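# Move the steel plate from bench onto grinder chuck

## Task

Lift the steel plate off the bench and set it down flat on the grinder's magnetic chuck so that it sits wholly on the chuck with no edge sticking out past it. Dropping it from any real height counts as a failure.

## Robot and tools

Robot and frames. Two arms, left_arm and right_arm, each with a two-finger gripper. The scene frame has its origin at table-top height midway between the arms' nominal bases, +z up, +x out over the table, and left_arm on the +y side (image left/right does not follow this). Calibrated bases: left_arm at (-0.070, +0.378, 0) m, right_arm at (+0.053, -0.503, 0) m, both nearly unrotated. Each arm reports its hand pose, velocities and Hand target in its own base frame. Fixed cameras and the table use the scene frame. Motion offsets run along the axes of that arm's current Hand target. On the gripper, fingers point along +z and open and close along y. end_effector_position is the spot between the pads when closed; closed fingertips extend about 19 mm past it (about 6 mm when fully open). A block juts about 10 cm toward the gripper's +x and turns with it.

The 18-number row. Every motion call uses rows of 18 numbers, each in [-1, 1]: left_arm dx, dy, dz, rx, ry, rz, then left gripper position, force_limit, speed, followed by the same nine for right_arm. The six pose numbers are an offset, not a pose: they count from the Hand target the arm has when the action or move begins. 1.0 equals 0.6 m of travel or 180 degrees of turn; rx, ry, rz form one rotation vector. All six at 0 re-requests the current Hand target. A gripper often stops short of its Hand target; the next command (even zeros) asks again, and a remaining gap can be sent as an offset. Each step the controller limits the commanded orientation to 32 degrees from the measured one.

Gripper numbers. position +1 is open (85 mm); pads touch near -0.8; -1 closes until blocked. speed sets finger travel: about 20 mm/s at -1, 85 at 0, 150 at +1. force_limit with speed sets grip force: on a hard 40 mm part a slow close gives roughly 30 N per pad at -1 up to 100 N at +1; a close from at least a centimetre wider gives about 120 to 135 N at speed 0 and 200 to 245 N at speed +1. Both start at +1. A new force_limit or speed only applies after a position change of 0.01 or more. To keep a gripper unchanged, repeat its previous three numbers (a 0 is a real command). To grip, send -1 and look for object_status 2.

execute_actions: actions is a list of actions; each action has up to 15 rows, one per 1/30 s step, and a short list repeats its last row. Every row of one action counts from that action's starting Hand target. cameras: list of names, ["all"], or []; omitted gives images only for an empty actions list. An empty list returns state and images.

move: target is one 18-number row or a list of up to 15 rows, all offsets from the same starting Hand targets. The gripper follows a straight path, does not avoid obstacles, lags and can overshoot when fast. speed is top path speed in m/s, 0.002 to 3.6 (default 0.25), rotation up to twice that in rad/s; one value or one per target. blend in m rounds corners in a list (0 = stop at each). stop_force, 3 to 120 N, ends an arm's path when its wrist sensor feels that much push along its travel; not reliable while the gripper rotates; omit it when pulling off a contact; keep finger numbers equal across a list. zero (true by default) re-zeroes before the move. blocking=false returns early and cannot be combined with stop_force. Paths are capped at 10 s. The result adds a move: line: done, off_target, moving, held or fault, with limits=paced (pose clipped) or limits=held (steps withheld).

wait: seconds from 0 to 10; arms hold their last command. stop: brakes a running move; fingers continue. zoom_image: camera (cam_head_left, cam_head_right, cam_high, cam_low, cam_left_wrist, cam_right_wrist) and region [x0, y0, x1, y1] in pixels, at most 504 by 504, from the newest image. zero_wrist_force: arm (left_arm or right_arm). finished_scene: scene, the current scene number; final.

Results. Positions in m, orientation as end_effector_quat_wxyz, velocities in m/s and rad/s. Hand target is the last commanded pose after clipping. Tool commands lists current gripper commands. object_status: 0 moving, 1 blocked while opening, 2 blocked while closing (held), 3 reached target or pads met. position_measured is in counts: 3 open, about 78 = 60 mm, 130 = 40 mm, 180 = 20 mm, 230 closed. Joint torques include the arm's own weight. Wrist force and torque are in the end effector's axes, zeroed at scene start. Images are 672x504.

Avoid. Outside force near 150 N (plus or minus 25) on an arm, or contact torque of 135 N m (shoulder, elbow) or 25.2 N m (wrists), causes a 10-second fault stop; stiff arms fault if commanded even slightly into a firm surface. Motors at 85 °C lock the arm; MOTOR HOT warns from 70 °C. Don't clash the arms or close one gripper on the other's fingers. Don't squeeze the plate hard while it still rests on the bench, swing it fast, release it while moving, knock it off the table, or let it drop. Lower it gently and flat onto the chuck, fully inside its edges, and let go only once it rests there.

Each tool is called as a command line: name --argument value for each argument, lists and objects as JSON in quotes; but a table of rows of numbers goes row by row, as --pt "numbers of a row", without its own name.

## Session

execute_actions --actions '[]'

Scene clock: 0.00 s.
left_arm: end_effector_position=(+0.4893, -0.1167, +0.3599) position_measured=3 object_status=3 end_effector_quat_wxyz=(-0.427, +0.605, +0.667, +0.080) | right_arm: end_effector_position=(+0.2042, +0.2470, +0.1953) position_measured=3 object_status=3 end_effector_quat_wxyz=(+0.182, +0.759, -0.128, +0.612)
Joint positions: left_arm=[-0.626 -1.064 0.904 -0.534 -1.34 0.739] | right_arm=[5.156 -1.586 -2.24 -2.223 0.913 -0.267]
Joint velocities: within noise
Joint torques (N m): no reading
Wrist force (N): no reading
Wrist torque (N m): no reading
Wrist force, peak (N): no reading
Hand target: left_arm +0.4893, -0.1167, +0.3599; -0.427, +0.605, +0.667, +0.080 | right_arm +0.2042, +0.2470, +0.1953; +0.182, +0.759, -0.128, +0.612
Tool commands: left_gripper/position=+1.0 left_gripper/force_limit=+1.0 left_gripper/speed=+1.0 right_gripper/position=+1.0 right_gripper/force_limit=+1.0 right_gripper/speed=+1.0

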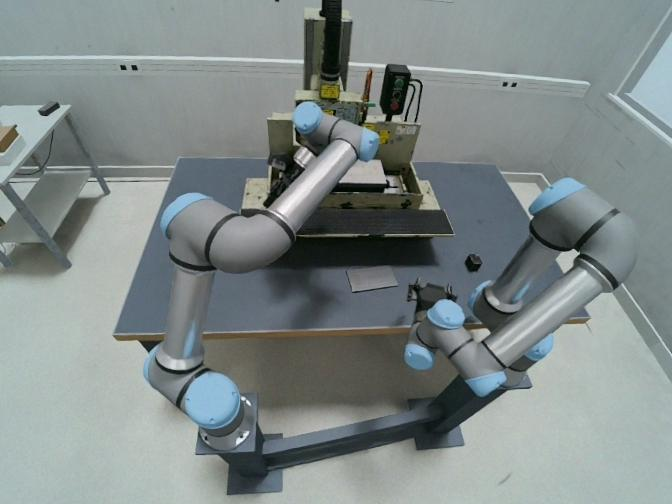

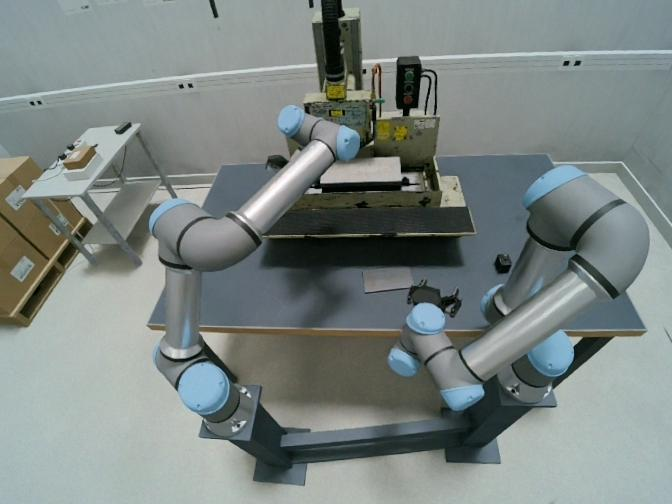

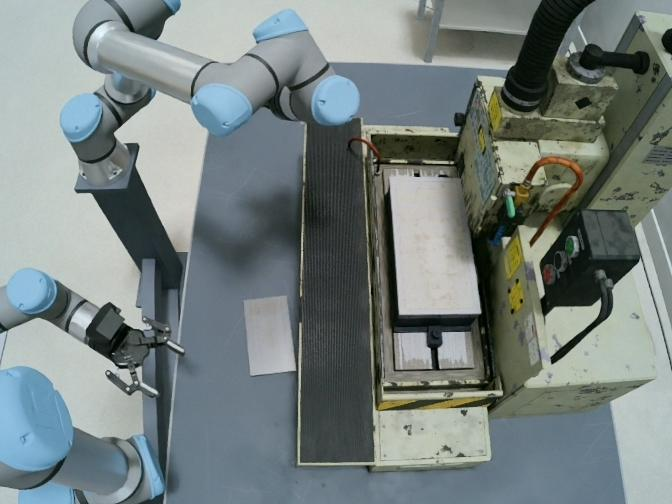

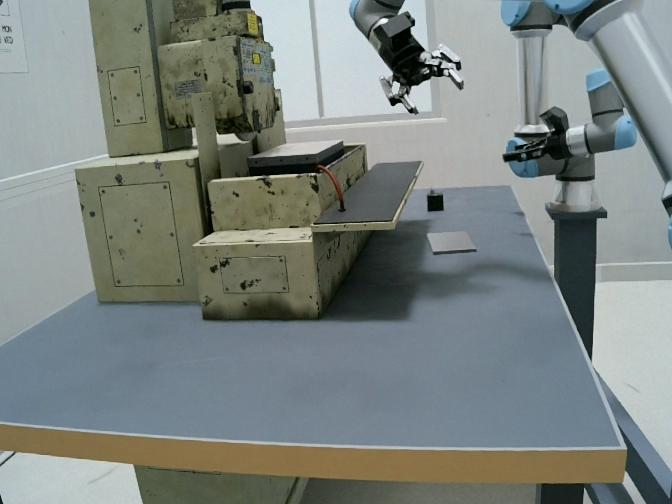

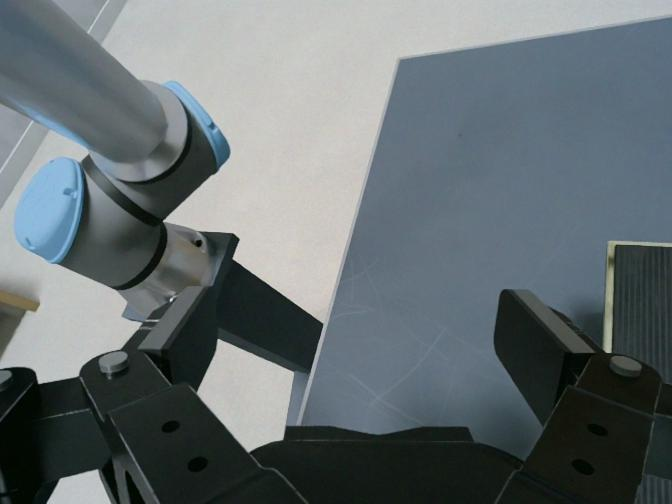

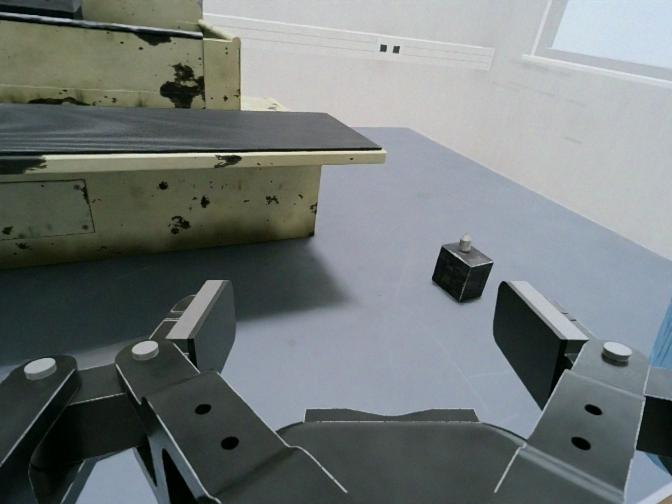

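zoom_image --camera "cam_low" --region '[400, 170, 500, 270]'

zoom_image --camera "cam_right_wrist" --region '[410, 210, 520, 320]'

zoom_image --camera "cam_high" --region '[350, 120, 520, 420]'

zoom_image --camera "cam_head_right" --region '[340, 220, 540, 350]'

Scaled by 5.040 from the camera's 672x504 image, which has a finer 960x720 frame.

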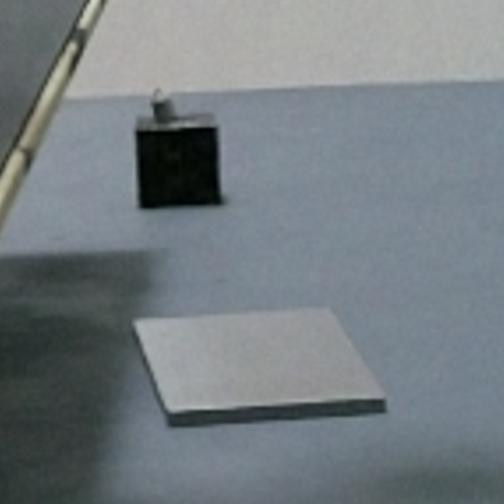

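Scaled by 4.582 from the camera's 672x504 image, which has a finer 960x720 frame.

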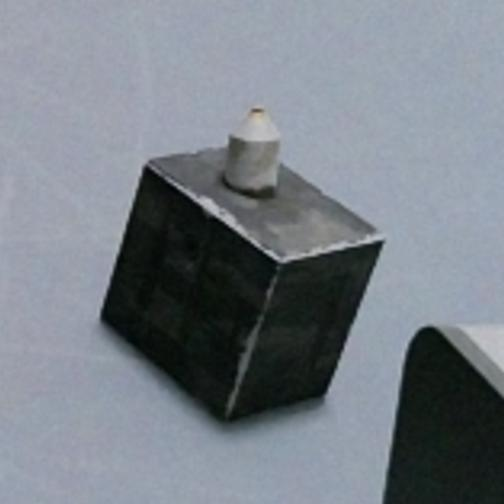

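Scaled by 1.680 from the camera's 672x504 image, which has a finer 960x720 frame.

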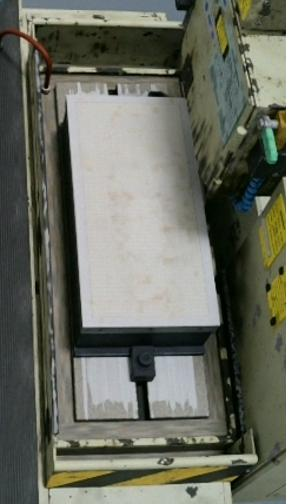

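Scaled by 2.520 from the camera's 672x504 image, which has a finer 960x720 frame.

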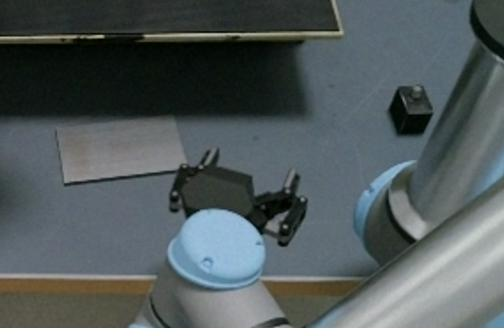

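move --target '[0,0,0,0,0,0,1,1,1,0.436,0.206,0.178,0,0,0,1,1,1]'

move --target '[-0.627,-0.025,-0.227,-0.0602,-0.444,-0.459,1,1,1,0,0,0,0,0,0,1,1,1]' --cameras '["all"]'

Scene clock: 58.67 s.
left_arm: end_effector_position=(+0.4893, -0.1167, +0.3599) position_measured=3 object_status=3 end_effector_quat_wxyz=(-0.427, +0.605, +0.667, +0.080) | right_arm: end_effector_position=(+0.3038, +0.0971, +0.4456) position_measured=3 object_status=3 end_effector_quat_wxyz=(+0.182, +0.759, -0.128, +0.612)
Joint positions: left_arm=[-0.626 -1.064 0.904 -0.534 -1.34 0.739] | right_arm=[5.002 -0.987 -1.97 -3.057 0.764 -0.319]
Joint torques (N m): left_arm=[-0.47 -47.8 -25.23 -0.36 0.28 0.03] | right_arm=[3.72 3.51 29.98 -2.05 2.14 2.72]
Wrist force (N): left_arm=[0.0 -0.1 0.1] | right_arm=[-0.4 -0.2 0.8]
Wrist torque (N m): left_arm=[-0.01 0.01 -0.01] | right_arm=[-0.07 0.06 0.01]
Wrist force, peak (N): left_arm=[0.2 0.4 0.5] | right_arm=[-2.6 -1.2 -0.8]
Hand target: left_arm +0.4893, -0.1167, +0.3599; -0.427, +0.605, +0.667, +0.080 | right_arm +0.3038, +0.0971, +0.4457; +0.182, +0.759, -0.128, +0.612
Off the commanded pose: left_arm 0.000 m, 0 deg | right_arm 0.000 m, 0 deg.
move: done

Scene clock: 63.17 s.
left_arm: end_effector_position=(+0.5043, -0.4834, +0.1999) position_measured=3 object_status=3 end_effector_quat_wxyz=(+0.259, +0.000, +0.966, +0.000) | right_arm: end_effector_position=(+0.3038, +0.0971, +0.4457) position_measured=3 object_status=3 end_effector_quat_wxyz=(+0.182, +0.759, -0.128, +0.612)
Joint positions: left_arm=[-1.13 -1.224 1.655 -2.243 -1.101 -1.071] | right_arm=[5.002 -0.987 -1.97 -3.057 0.764 -0.319]
Joint torques (N m): left_arm=[-1.54 -48.69 -38.6 -4.38 1.39 -1.82] | right_arm=[8.99 3.3 28.49 -1.95 0.31 2.62]
Wrist force (N): left_arm=[0.9 -1.4 -0.9] | right_arm=[-0.7 -0.4 0.3]
Wrist torque (N m): left_arm=[-0.25 0.20 -0.16] | right_arm=[-0.11 0.12 0.00]
Wrist force, peak (N): left_arm=[2.1 -2.6 -0.1] | right_arm=[-1.0 -0.4 0.9]
Hand target: left_arm +0.5044, -0.4835, +0.2001; +0.259, +0.000, +0.966, +0.000 | right_arm +0.3038, +0.0971, +0.4457; +0.182, +0.759, -0.128, +0.612
Off the commanded pose: left_arm 0.000 m, 0 deg | right_arm 0.000 m, 0 deg.
move: done
camera_calibration:
cam_left_wrist: T_world_to_cam=[[-0.0143837, 0.999687, 0.0204719, 0.490318], [0.658029, -0.00595163, 0.752969, -0.463115], [0.752855, 0.0243016, -0.657738, -0.109092], [0, 0, 0, 1]] pos_world=[0.393926, -0.49027, 0.266919]
cam_right_wrist: T_world_to_cam=[[-0.420882, -0.897439, 0.132144, 0.165855], [-0.502069, 0.109137, -0.857914, 0.547995], [0.755503, -0.427426, -0.49651, 0.162489], [0, 0, 0, 1]] pos_world=[0.222176, 0.15849, 0.528893]

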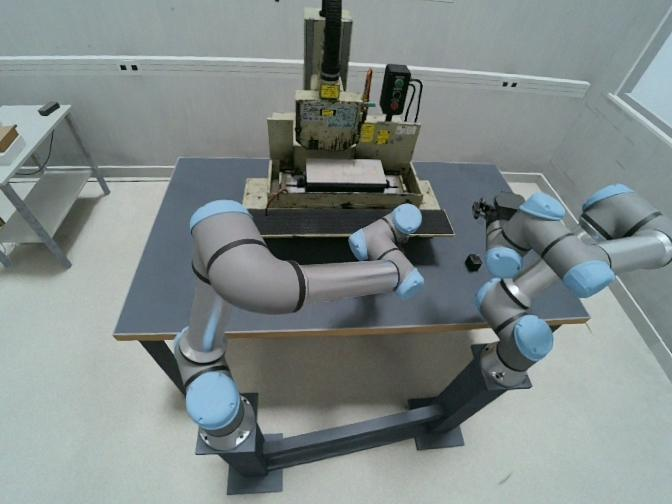

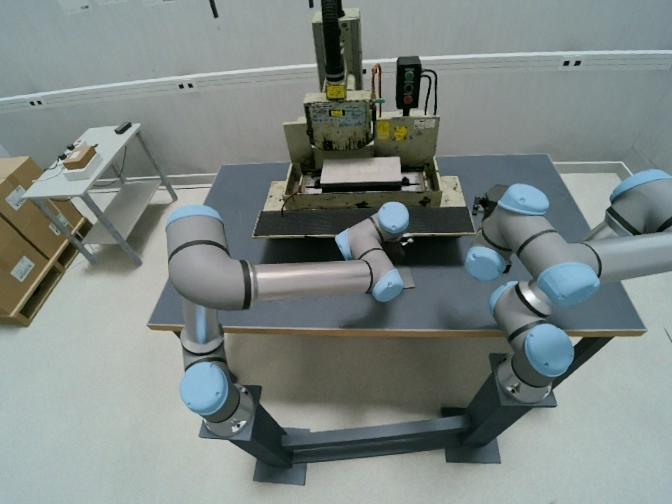

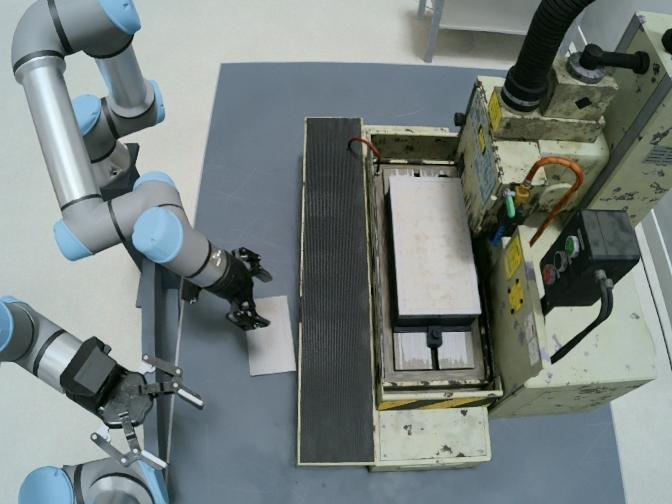

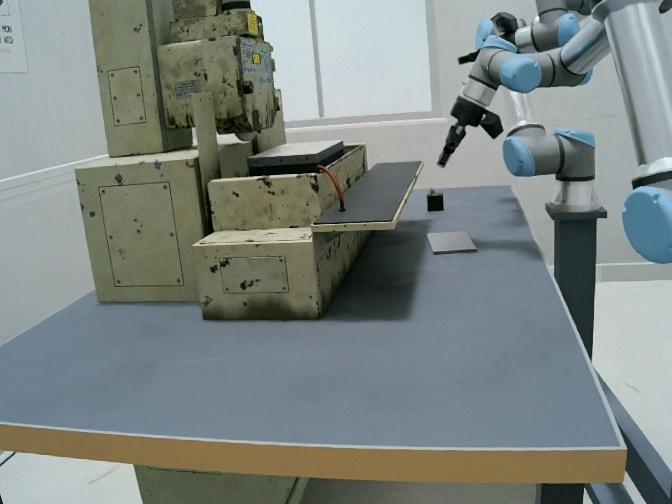

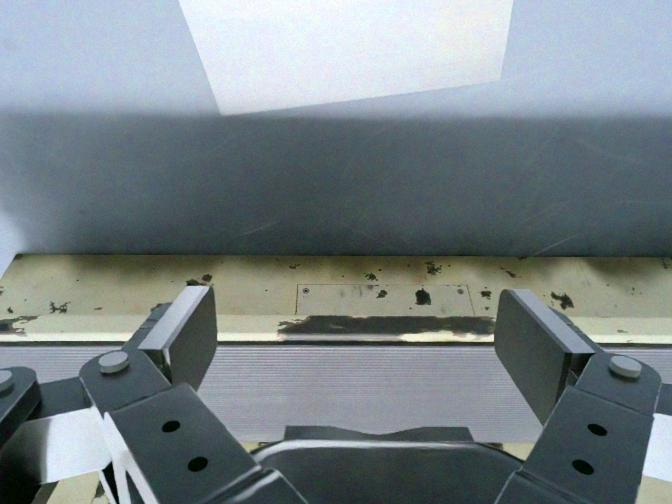

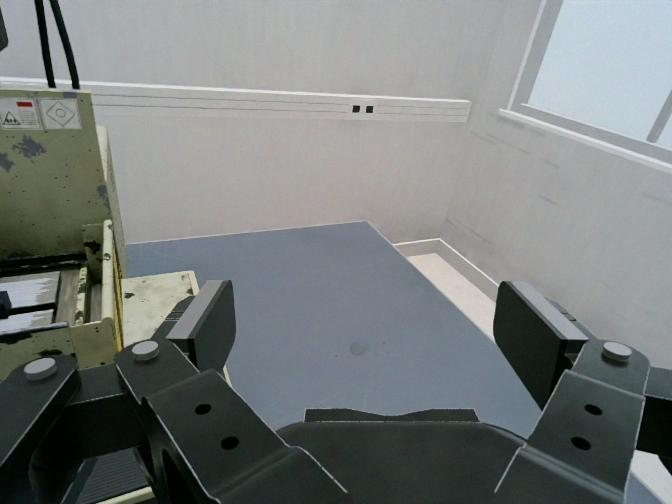

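move --pt "0.117 0.024 0.202 0 0 0 1 1 1 0 0 0 0 0 0 1 1 1" --pt "0.001 0.024 0.288 0 0 0 1 1 1 0 0 0 0 0 0 1 1 1" --blend '[0.02,0]' --speed 0.15

move --target '[0.05,0,0.0866,0,0,0,1,1,1,0,0,0,0,0,0,1,1,1]' --speed 0.02 --stop_force 4 --cameras '["cam_left_wrist","cam_low"]'

Scene clock: 72.50 s.
left_arm: end_effector_position=(+0.5903, -0.4691, +0.0502) position_measured=3 object_status=3 end_effector_quat_wxyz=(+0.259, +0.000, +0.966, +0.000) | right_arm: end_effector_position=(+0.3038, +0.0971, +0.4457) position_measured=3 object_status=3 end_effector_quat_wxyz=(+0.182, +0.759, -0.128, +0.612)
Joint positions: left_arm=[-0.997 -0.926 1.649 -2.598 -1.137 -0.93] | right_arm=[5.002 -0.987 -1.97 -3.057 0.764 -0.319]
Joint torques (N m): left_arm=[2.63 -54.31 -17.08 -4.93 3.37 -0.74] | right_arm=[9.35 3.82 29.11 -1.56 -1.89 2.27]
Wrist force (N): left_arm=[1.6 -1.3 -0.4] | right_arm=[-0.3 -0.1 0.7]
Wrist torque (N m): left_arm=[-0.25 0.10 0.04] | right_arm=[-0.07 0.05 0.00]
Wrist force, peak (N): left_arm=[70.6 40.3 -67.9] | right_arm=[-0.8 -0.2 0.9]
Hand target: left_arm +0.5903, -0.4691, +0.0502; +0.259, +0.000, +0.966, +0.000 | right_arm +0.3038, +0.0971, +0.4457; +0.182, +0.759, -0.128, +0.612
Off the commanded pose: left_arm 0.000 m, 0 deg | right_arm 0.000 m, 0 deg.
move: done

Scene clock: 75.87 s.
left_arm: end_effector_position=(+0.5904, -0.4691, +0.0092) position_measured=3 object_status=3 end_effector_quat_wxyz=(+0.259, +0.000, +0.966, +0.000) | right_arm: end_effector_position=(+0.3038, +0.0971, +0.4457) position_measured=3 object_status=3 end_effector_quat_wxyz=(+0.182, +0.759, -0.128, +0.612)
Joint positions: left_arm=[-0.997 -0.859 1.664 -2.679 -1.137 -0.93] | right_arm=[5.002 -0.987 -1.97 -3.057 0.764 -0.319]
Joint torques (N m): left_arm=[5.38 -63.38 -30.24 -3.88 -2.04 1.7] | right_arm=[9.07 3.37 29.74 -1.41 -2.97 2.05]
Wrist force (N): left_arm=[-1.6 -2.0 -2.3] | right_arm=[-0.7 0.1 0.5]
Wrist torque (N m): left_arm=[-0.17 0.18 -0.08] | right_arm=[-0.03 0.10 0.00]
Wrist force, peak (N): left_arm=[-3.2 7.0 -29.8] | right_arm=[-0.7 -0.4 1.0]
Hand target: left_arm +0.5904, -0.4691, +0.0092; +0.259, +0.000, +0.966, +0.000 (not the last commanded pose) | right_arm +0.3038, +0.0971, +0.4457; +0.182, +0.759, -0.128, +0.612
Off the commanded pose: left_arm 0.019 m, 0 deg | right_arm 0.000 m, 0 deg.
move: contact (left_arm)
camera_calibration:
cam_left_wrist: T_world_to_cam=[[-0.014641, 0.999692, 0.0200246, 0.481326], [0.657814, -0.00545233, 0.753161, -0.375627], [0.753038, 0.0241995, -0.657532, -0.299834], [0, 0, 0, 1]] pos_world=[0.479926, -0.47597, 0.0761189]
Images, in order (width x height): cam_low 672x504, cam_left_wrist 672x504.

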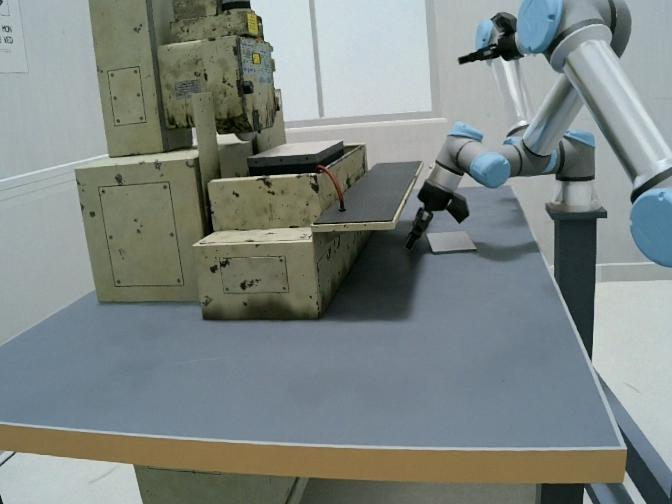

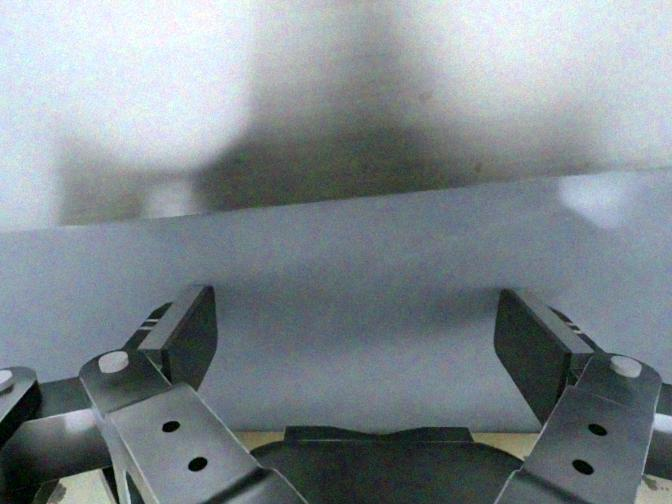

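move --target '[0.344,0,-0.204,0,0,0,1,1,1,0,0,0,0,0,0,1,1,1]' --speed 0.06 --cameras '["cam_high","cam_left_wrist","cam_low"]'

Scene clock: 84.70 s.
left_arm: end_effector_position=(+0.3504, -0.4690, +0.0118) position_measured=3 object_status=3 end_effector_quat_wxyz=(+0.259, +0.000, +0.966, +0.000) | right_arm: end_effector_position=(+0.3038, +0.0971, +0.4457) position_measured=3 object_status=3 end_effector_quat_wxyz=(+0.182, +0.759, -0.128, +0.612)
Joint positions: left_arm=[-1.389 -1.133 2.102 -2.644 -1.056 -1.362] | right_arm=[5.002 -0.987 -1.97 -3.057 0.764 -0.319]
Joint torques (N m): left_arm=[8.96 -26.17 -31.23 -4.82 0.74 1.99] | right_arm=[9.39 3.55 29.44 -0.95 -2.83 1.78]
Wrist force (N): left_arm=[0.4 -1.0 -1.0] | right_arm=[-0.5 -0.3 0.6]
Wrist torque (N m): left_arm=[-0.18 0.28 -0.13] | right_arm=[-0.09 0.07 0.00]
Wrist force, peak (N): left_arm=[-5.4 -1.6 1.1] | right_arm=[-0.7 -0.3 1.1]
Hand target: left_arm +0.3504, -0.4691, +0.0118; +0.259, +0.000, +0.966, +0.000 | right_arm +0.3038, +0.0971, +0.4457; +0.182, +0.759, -0.128, +0.612
Off the commanded pose: left_arm 0.000 m, 0 deg | right_arm 0.000 m, 0 deg.
move: done
camera_calibration:
cam_left_wrist: T_world_to_cam=[[-0.0145883, 0.999689, 0.0202391, 0.477628], [0.657709, -0.005652, 0.753251, -0.219928], [0.753131, 0.0243001, -0.657422, -0.11739], [0, 0, 0, 1]] pos_world=[0.240027, -0.47587, 0.0788192]
Images, in order (width x height): cam_high 672x504, cam_low 672x504, cam_left_wrist 672x504.

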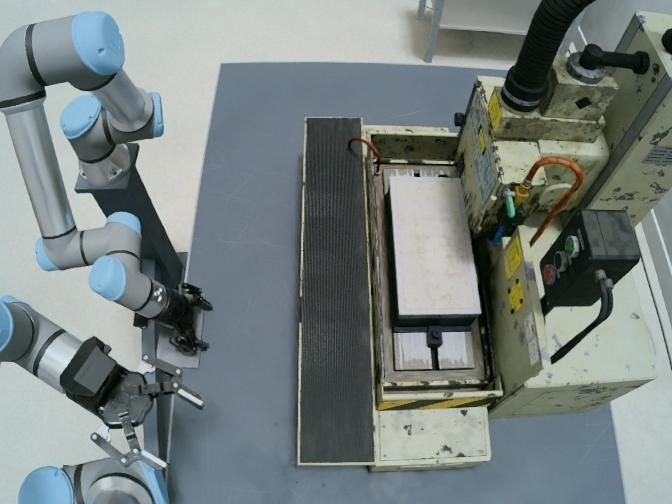

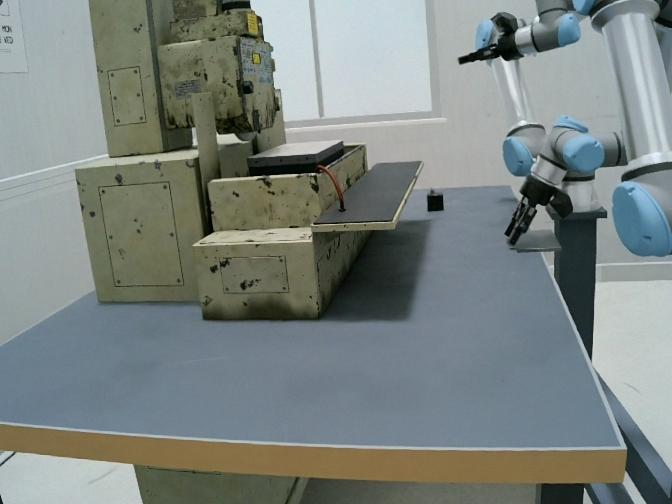

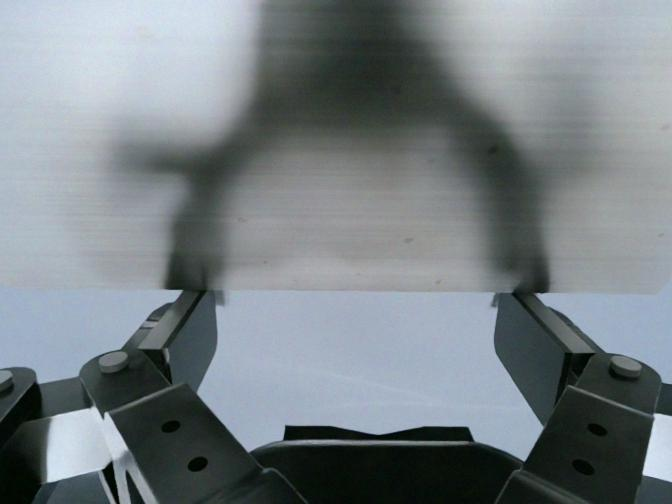

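zoom_image --camera "cam_high" --region '[120, 250, 260, 410]'

zoom_image --camera "cam_low" --region '[480, 180, 600, 290]'

Scaled by 3.150 from the camera's 672x504 image, which has a finer 960x720 frame.

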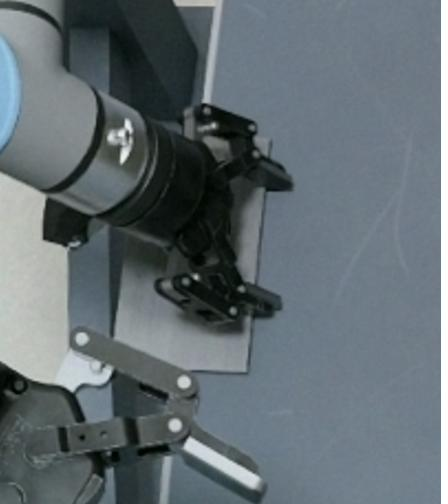

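Scaled by 4.200 from the camera's 672x504 image, which has a finer 960x720 frame.

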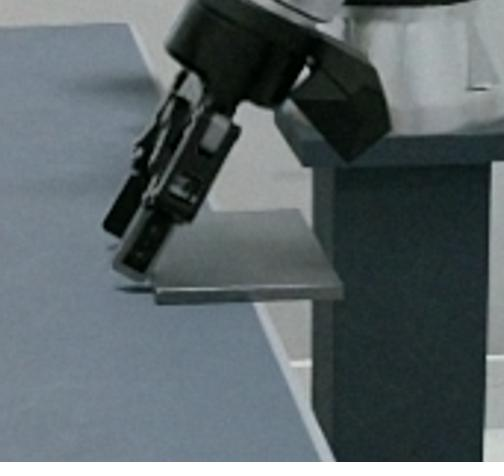

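move --pt "-0.029 0 0.017 0 0 0 1 1 1 0 0 0 0 0 0 1 1 1" --pt "-0.196 0 -0.272 0 0 0 1 1 1 0 0 0 0 0 0 1 1 1" --pt "0.2025 0 -0.4825 -0.2596 -0.2596 0.4495 1 1 1 0 0 0 0 0 0 1 1 1" --pt "0.3675 0 -0.197 -0.2596 -0.2596 0.4495 1 1 1 0 0 0 0 0 0 1 1 1" --speed '[0.1,0.3,0.4,0.2]' --blend '[0,0.03,0.03,0]' --cameras '["cam_high","cam_left_wrist","cam_low"]'

Scene clock: 110.43 s.
left_arm: end_effector_position=(+0.1003, -0.4693, +0.0039) position_measured=3 object_status=3 end_effector_quat_wxyz=(+0.500, +0.500, +0.500, +0.500) | right_arm: end_effector_position=(+0.3038, +0.0971, +0.4457) position_measured=3 object_status=3 end_effector_quat_wxyz=(+0.182, +0.759, -0.128, +0.612)
Joint positions: left_arm=[-2.166 -0.765 1.887 -1.121 -0.595 -1.572] | right_arm=[5.002 -0.987 -1.97 -3.057 0.764 -0.319]
Joint torques (N m): left_arm=[9.17 -33.48 6.43 -0.16 2.59 1.28] | right_arm=[8.44 2.97 29.72 -0.59 -2.9 1.23]
Wrist force (N): left_arm=[0.3 0.1 0.3] | right_arm=[-0.3 -0.3 0.6]
Wrist torque (N m): left_arm=[0.30 0.15 -0.03] | right_arm=[-0.09 0.03 0.00]
Wrist force, peak (N): left_arm=[-2.1 -0.4 -3.2] | right_arm=[-0.6 -0.6 1.0]
Hand target: left_arm +0.1004, -0.4692, +0.0038; +0.500, +0.500, +0.500, +0.500 | right_arm +0.3038, +0.0971, +0.4457; +0.182, +0.759, -0.128, +0.612
Off the commanded pose: left_arm 0.000 m, 0 deg | right_arm 0.000 m, 0 deg.
move: done
camera_calibration:
cam_left_wrist: T_world_to_cam=[[-0.0254205, 0.00290737, 0.999673, 0.00392275], [-0.322584, -0.946525, -0.00545013, -0.389692], [0.946199, -0.322617, 0.024999, -0.119038], [0, 0, 0, 1]] pos_world=[-0.012975, -0.407268, -0.00306951]
Images, in order (width x height): cam_high 672x504, cam_low 672x504, cam_left_wrist 672x504.

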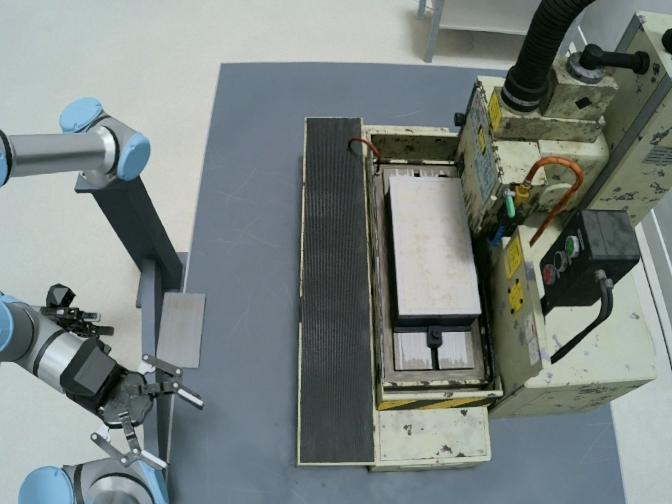

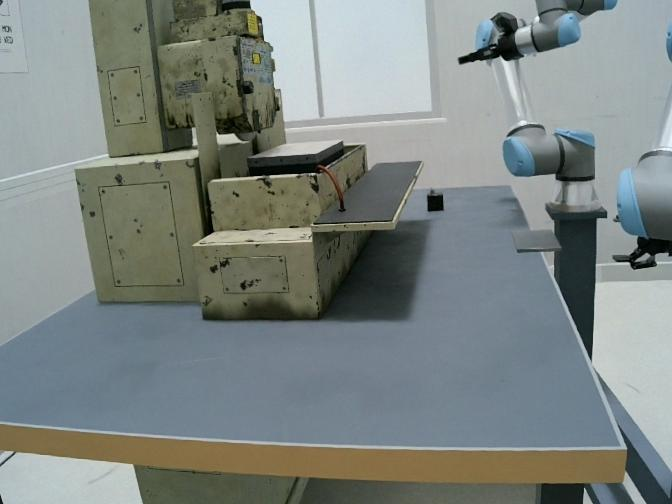

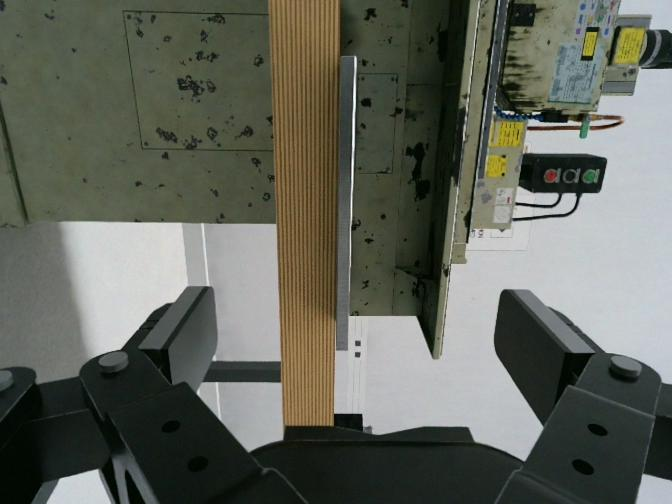

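move --target '[-0.0035,0.0025,0.245,0,0,0,1,-0.5,-1,0,0,0,0,0,0,1,1,1]' --speed 0.12 --cameras '["cam_low","cam_left_wrist"]'

move --target '[0,0,0,0,0,0,-1,-0.5,-1,0,0,0,0,0,0,1,1,1]' --cameras '["cam_low","cam_left_wrist"]'

Scene clock: 119.00 s.
left_arm: end_effector_position=(+0.2473, -0.4712, +0.0054) position_measured=3 object_status=3 end_effector_quat_wxyz=(+0.500, +0.500, +0.500, +0.500) | right_arm: end_effector_position=(+0.3038, +0.0971, +0.4457) position_measured=3 object_status=3 end_effector_quat_wxyz=(+0.182, +0.759, -0.128, +0.612)
Joint positions: left_arm=[-1.878 -0.794 1.96 -1.164 -0.308 -1.574] | right_arm=[5.002 -0.987 -1.97 -3.057 0.764 -0.319]
Joint torques (N m): left_arm=[6.82 -32.64 -23.49 2.18 -0.37 -1.65] | right_arm=[9.47 3.13 28.92 -0.24 -2.87 1.09]
Wrist force (N): left_arm=[0.2 -0.2 0.3] | right_arm=[-0.6 -0.3 0.3]
Wrist torque (N m): left_arm=[0.28 0.12 0.08] | right_arm=[-0.10 0.09 0.00]
Wrist force, peak (N): left_arm=[0.0 -0.4 1.9] | right_arm=[-0.3 -0.3 1.2]
Hand target: left_arm +0.2474, -0.4712, +0.0054; +0.500, +0.500, +0.500, +0.500 | right_arm +0.3038, +0.0971, +0.4457; +0.182, +0.759, -0.128, +0.612
Off the commanded pose: left_arm 0.000 m, 0 deg | right_arm 0.000 m, 0 deg.
move: done
camera_calibration:
cam_left_wrist: T_world_to_cam=[[-0.0255153, 0.00293883, 0.99967, 0.00609111], [-0.322494, -0.946556, -0.00544856, -0.344086], [0.946227, -0.322527, 0.0250994, -0.258749], [0, 0, 0, 1]] pos_world=[0.134025, -0.409168, -0.00146944]
Images, in order (width x height): cam_low 672x504, cam_left_wrist 672x504.

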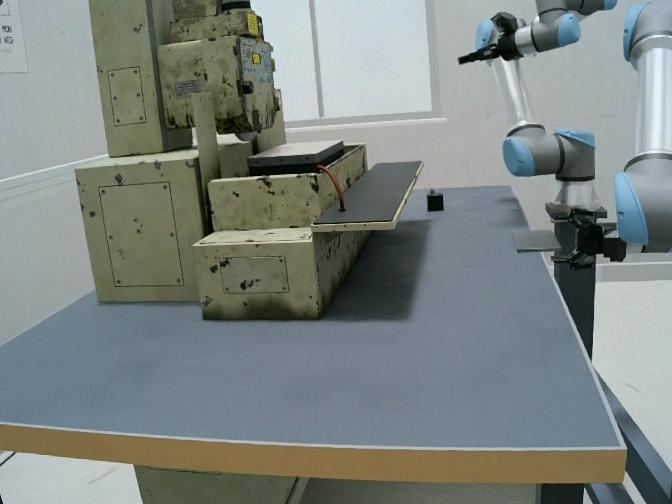

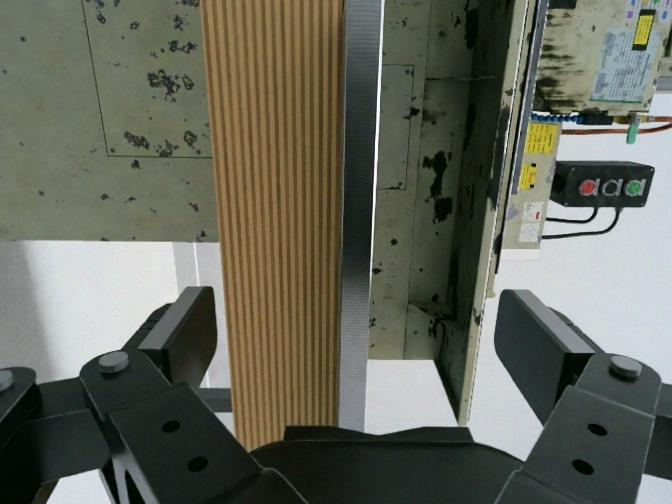

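Scene clock: 123.17 s.
left_arm: end_effector_position=(+0.2474, -0.4712, +0.0054) position_measured=210 object_status=0 end_effector_quat_wxyz=(+0.500, +0.500, +0.500, +0.500) | right_arm: end_effector_position=(+0.3038, +0.0971, +0.4457) position_measured=3 object_status=3 end_effector_quat_wxyz=(+0.182, +0.759, -0.128, +0.612)
Joint positions: left_arm=[-1.878 -0.793 1.96 -1.164 -0.307 -1.574] | right_arm=[5.002 -0.987 -1.97 -3.057 0.764 -0.319]
Joint torques (N m): left_arm=[6.7 -40.26 -21.93 2.57 2.1 -1.81] | right_arm=[8.25 3.77 28.55 0.21 -2.91 0.82]
Wrist force (N): left_arm=[0.0 -11.6 0.0] | right_arm=[-0.4 -0.6 0.7]
Wrist torque (N m): left_arm=[0.78 0.17 0.12] | right_arm=[-0.14 0.05 0.00]
Wrist force, peak (N): left_arm=[0.4 -11.8 0.3] | right_arm=[-0.7 -0.1 1.2]
Hand target: left_arm +0.2474, -0.4712, +0.0054; +0.500, +0.500, +0.500, +0.500 | right_arm +0.3038, +0.0971, +0.4457; +0.182, +0.759, -0.128, +0.612
Off the commanded pose: left_arm 0.000 m, 0 deg | right_arm 0.000 m, 0 deg.
move: done
camera_calibration:
cam_left_wrist: T_world_to_cam=[[-0.0255802, 0.00275098, 0.999669, 0.00612536], [-0.322581, -0.946525, -0.00564969, -0.344031], [0.946196, -0.322619, 0.0250997, -0.258874], [0, 0, 0, 1]] pos_world=[0.134125, -0.409168, -0.00156933]
Images, in order (width x height): cam_low 672x504, cam_left_wrist 672x504.

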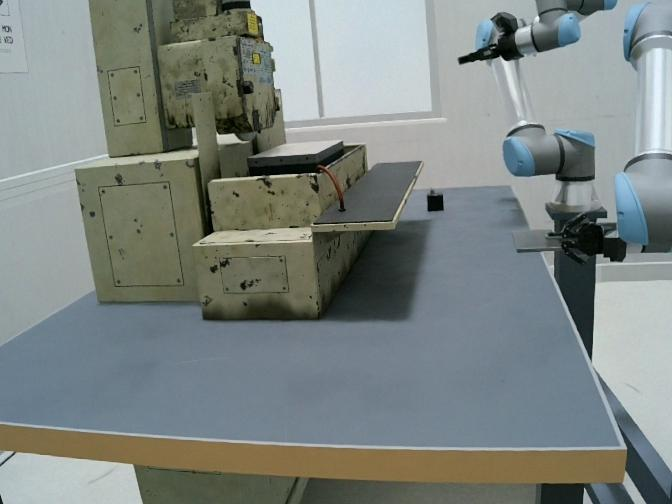

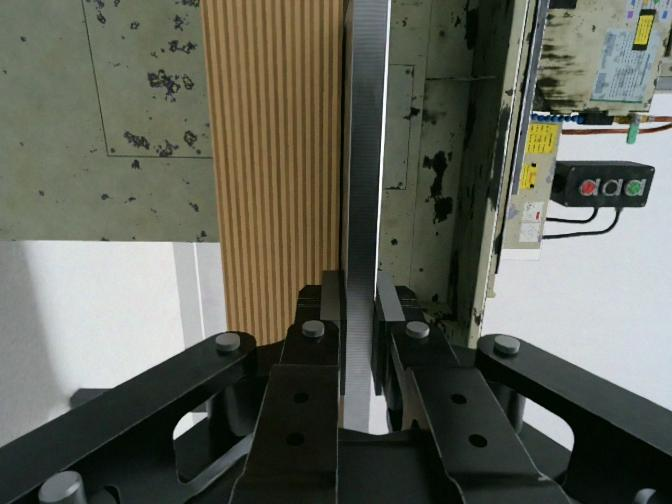

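move --target '[0,0.12,0,0,0,0,-1,-0.5,-1,0,0,0,0,0,0,1,1,1]' --speed 0.05 --cameras '["cam_low","cam_left_wrist"]'

Scene clock: 127.20 s.
left_arm: end_effector_position=(+0.2473, -0.4712, +0.0774) position_measured=210 object_status=2 end_effector_quat_wxyz=(+0.500, +0.500, +0.500, +0.500) end_effector_velocity=(+0.000, +0.000, -0.002) end_effector_angular_velocity=(-0.002, +0.000, +0.000) | right_arm: end_effector_position=(+0.3038, +0.0971, +0.4457) position_measured=3 object_status=3 end_effector_quat_wxyz=(+0.182, +0.759, -0.128, +0.612)
Joint positions: left_arm=[-1.878 -0.957 1.97 -1.011 -0.308 -1.574] | right_arm=[5.002 -0.987 -1.97 -3.057 0.764 -0.319]
Joint velocities: left_arm=[0 0.003 0.001 -0.005 0 -0.002] | right_arm=[within noise]
Joint torques (N m): left_arm=[-6.79 -34.7 -26.66 0.32 -2.37 -2] | right_arm=[9.2 3.37 28.87 0.27 -2.9 0.62]
Wrist force (N): left_arm=[0.2 -11.8 0.2] | right_arm=[-0.4 -0.2 0.2]
Wrist torque (N m): left_arm=[0.75 0.15 0.11] | right_arm=[-0.07 0.06 0.00]
Wrist force, peak (N): left_arm=[0.1 -13.2 0.1] | right_arm=[-0.6 -0.6 0.8]
Hand target: left_arm +0.2473, -0.4712, +0.0774; +0.500, +0.500, +0.500, +0.500 | right_arm +0.3038, +0.0971, +0.4457; +0.182, +0.759, -0.128, +0.612
Off the commanded pose: left_arm 0.000 m, 0 deg | right_arm 0.000 m, 0 deg.
move: done
camera_calibration:
cam_left_wrist: T_world_to_cam=[[-0.0255802, 0.00275098, 0.999669, -0.0659533], [-0.322581, -0.946525, -0.00564969, -0.343655], [0.946196, -0.322619, 0.0250997, -0.260589], [0, 0, 0, 1]] pos_world=[0.134025, -0.409168, 0.0705307]
Images, in order (width x height): cam_low 672x504, cam_left_wrist 672x504.

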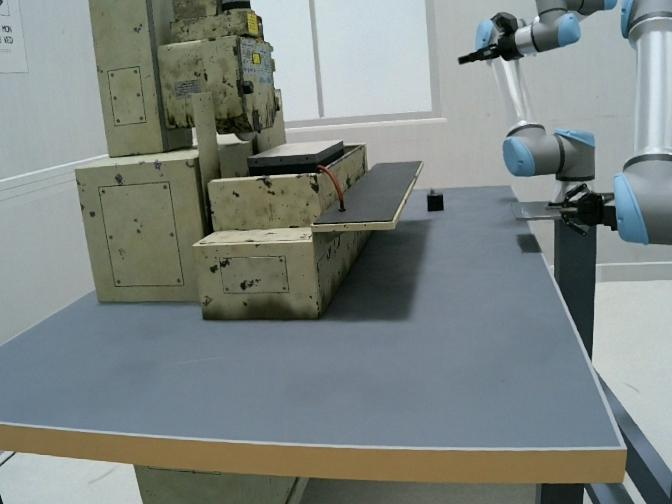

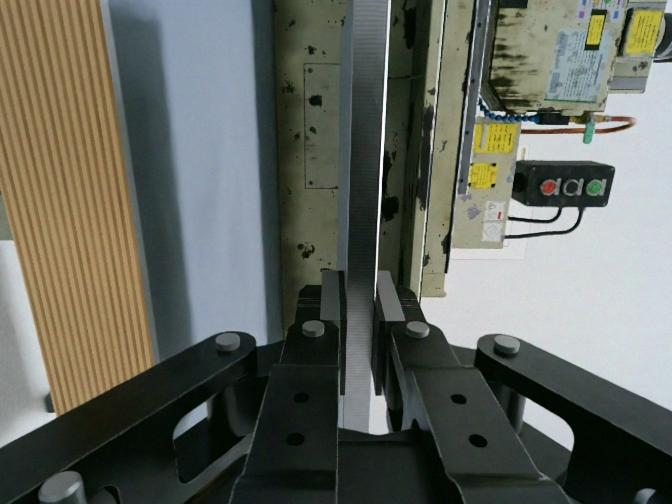

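move --pt "0 0.53 0 0 0 0 -1 -0.5 -1 0 0 0 0 0 0 1 1 1" --pt "0.155 0.53 0.55 0 0 0 -1 -0.5 -1 0 0 0 0 0 0 1 1 1" --speed 0.2 --blend '[0.05,0]' --cameras '["all"]'

Scene clock: 132.80 s.
left_arm: end_effector_position=(+0.5770, -0.3780, +0.3956) position_measured=210 object_status=2 end_effector_quat_wxyz=(+0.500, +0.500, +0.500, +0.500) | right_arm: end_effector_position=(+0.3038, +0.0971, +0.4457) position_measured=3 object_status=3 end_effector_quat_wxyz=(+0.182, +0.759, -0.128, +0.612)
Joint positions: left_arm=[-1.141 -1.349 1.56 -0.212 0.429 -1.57] | right_arm=[5.002 -0.987 -1.97 -3.057 0.764 -0.319]
Joint torques (N m): left_arm=[9.76 -49.23 -19.03 -4.11 2.27 -0.26] | right_arm=[8.92 2.57 28.8 0.73 -2.89 0.32]
Wrist force (N): left_arm=[-0.1 -11.7 -0.1] | right_arm=[0.0 -0.2 0.5]
Wrist torque (N m): left_arm=[0.72 0.14 0.18] | right_arm=[-0.08 0.01 0.00]
Wrist force, peak (N): left_arm=[0.1 -16.9 0.1] | right_arm=[-1.1 -0.4 0.6]
Hand target: left_arm +0.5770, -0.3780, +0.3956; +0.500, +0.500, +0.500, +0.500 | right_arm +0.3038, +0.0971, +0.4457; +0.182, +0.759, -0.128, +0.612
Off the commanded pose: left_arm 0.000 m, 0 deg | right_arm 0.000 m, 0 deg.
move: done
camera_calibration:
cam_left_wrist: T_world_to_cam=[[-0.0255475, 0.00284073, 0.99967, -0.375758], [-0.322373, -0.946597, -0.00554863, -0.147446], [0.946268, -0.322408, 0.025099, -0.550433], [0, 0, 0, 1]] pos_world=[0.463725, -0.315968, 0.388631]
cam_right_wrist: T_world_to_cam=[[-0.420882, -0.897439, 0.132144, 0.165855], [-0.502069, 0.109137, -0.857914, 0.547995], [0.755503, -0.427426, -0.49651, 0.162489], [0, 0, 0, 1]] pos_world=[0.222176, 0.15849, 0.528893]

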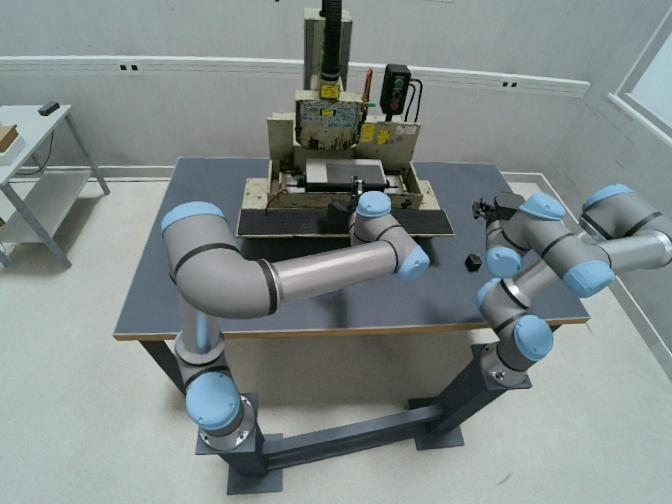

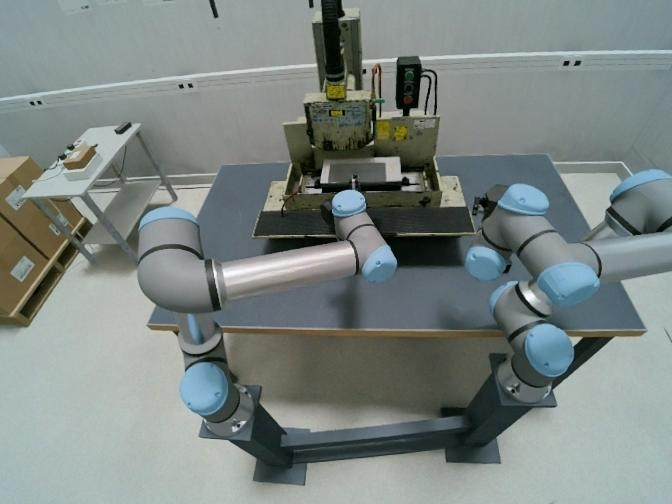

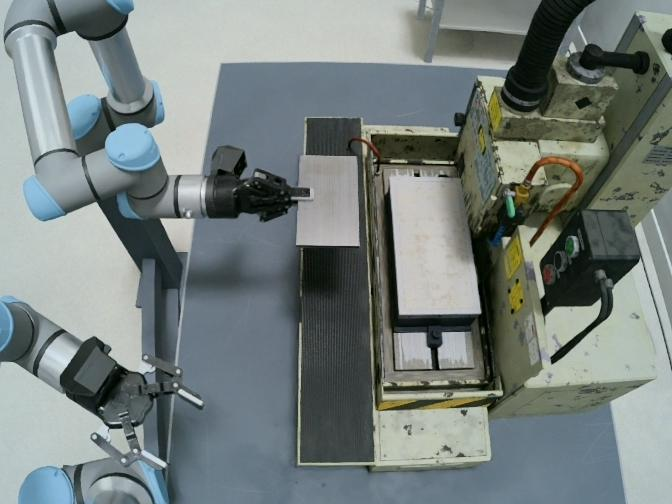

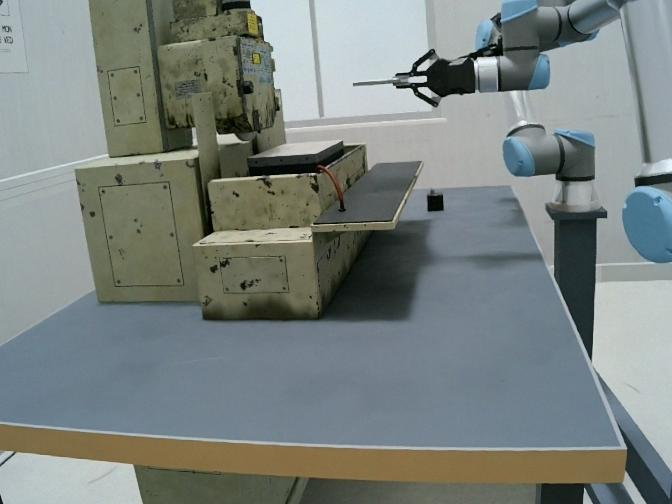

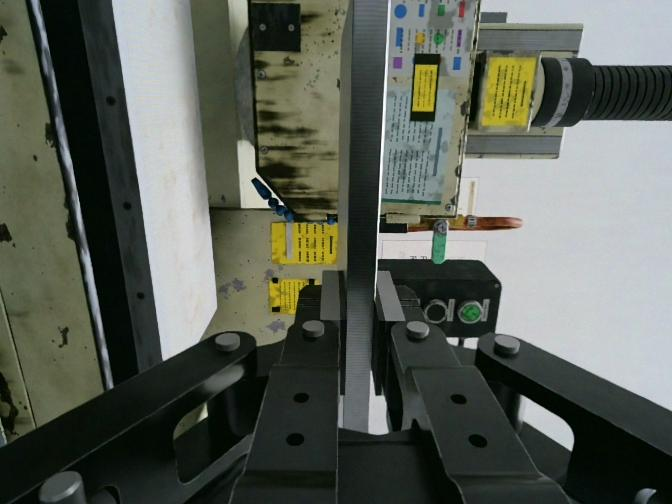

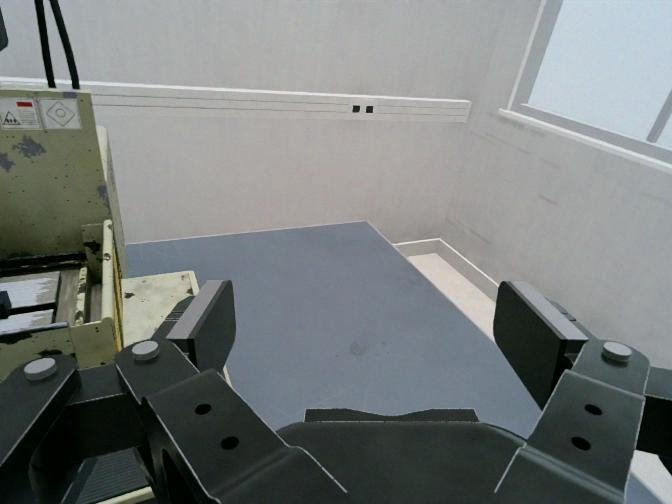

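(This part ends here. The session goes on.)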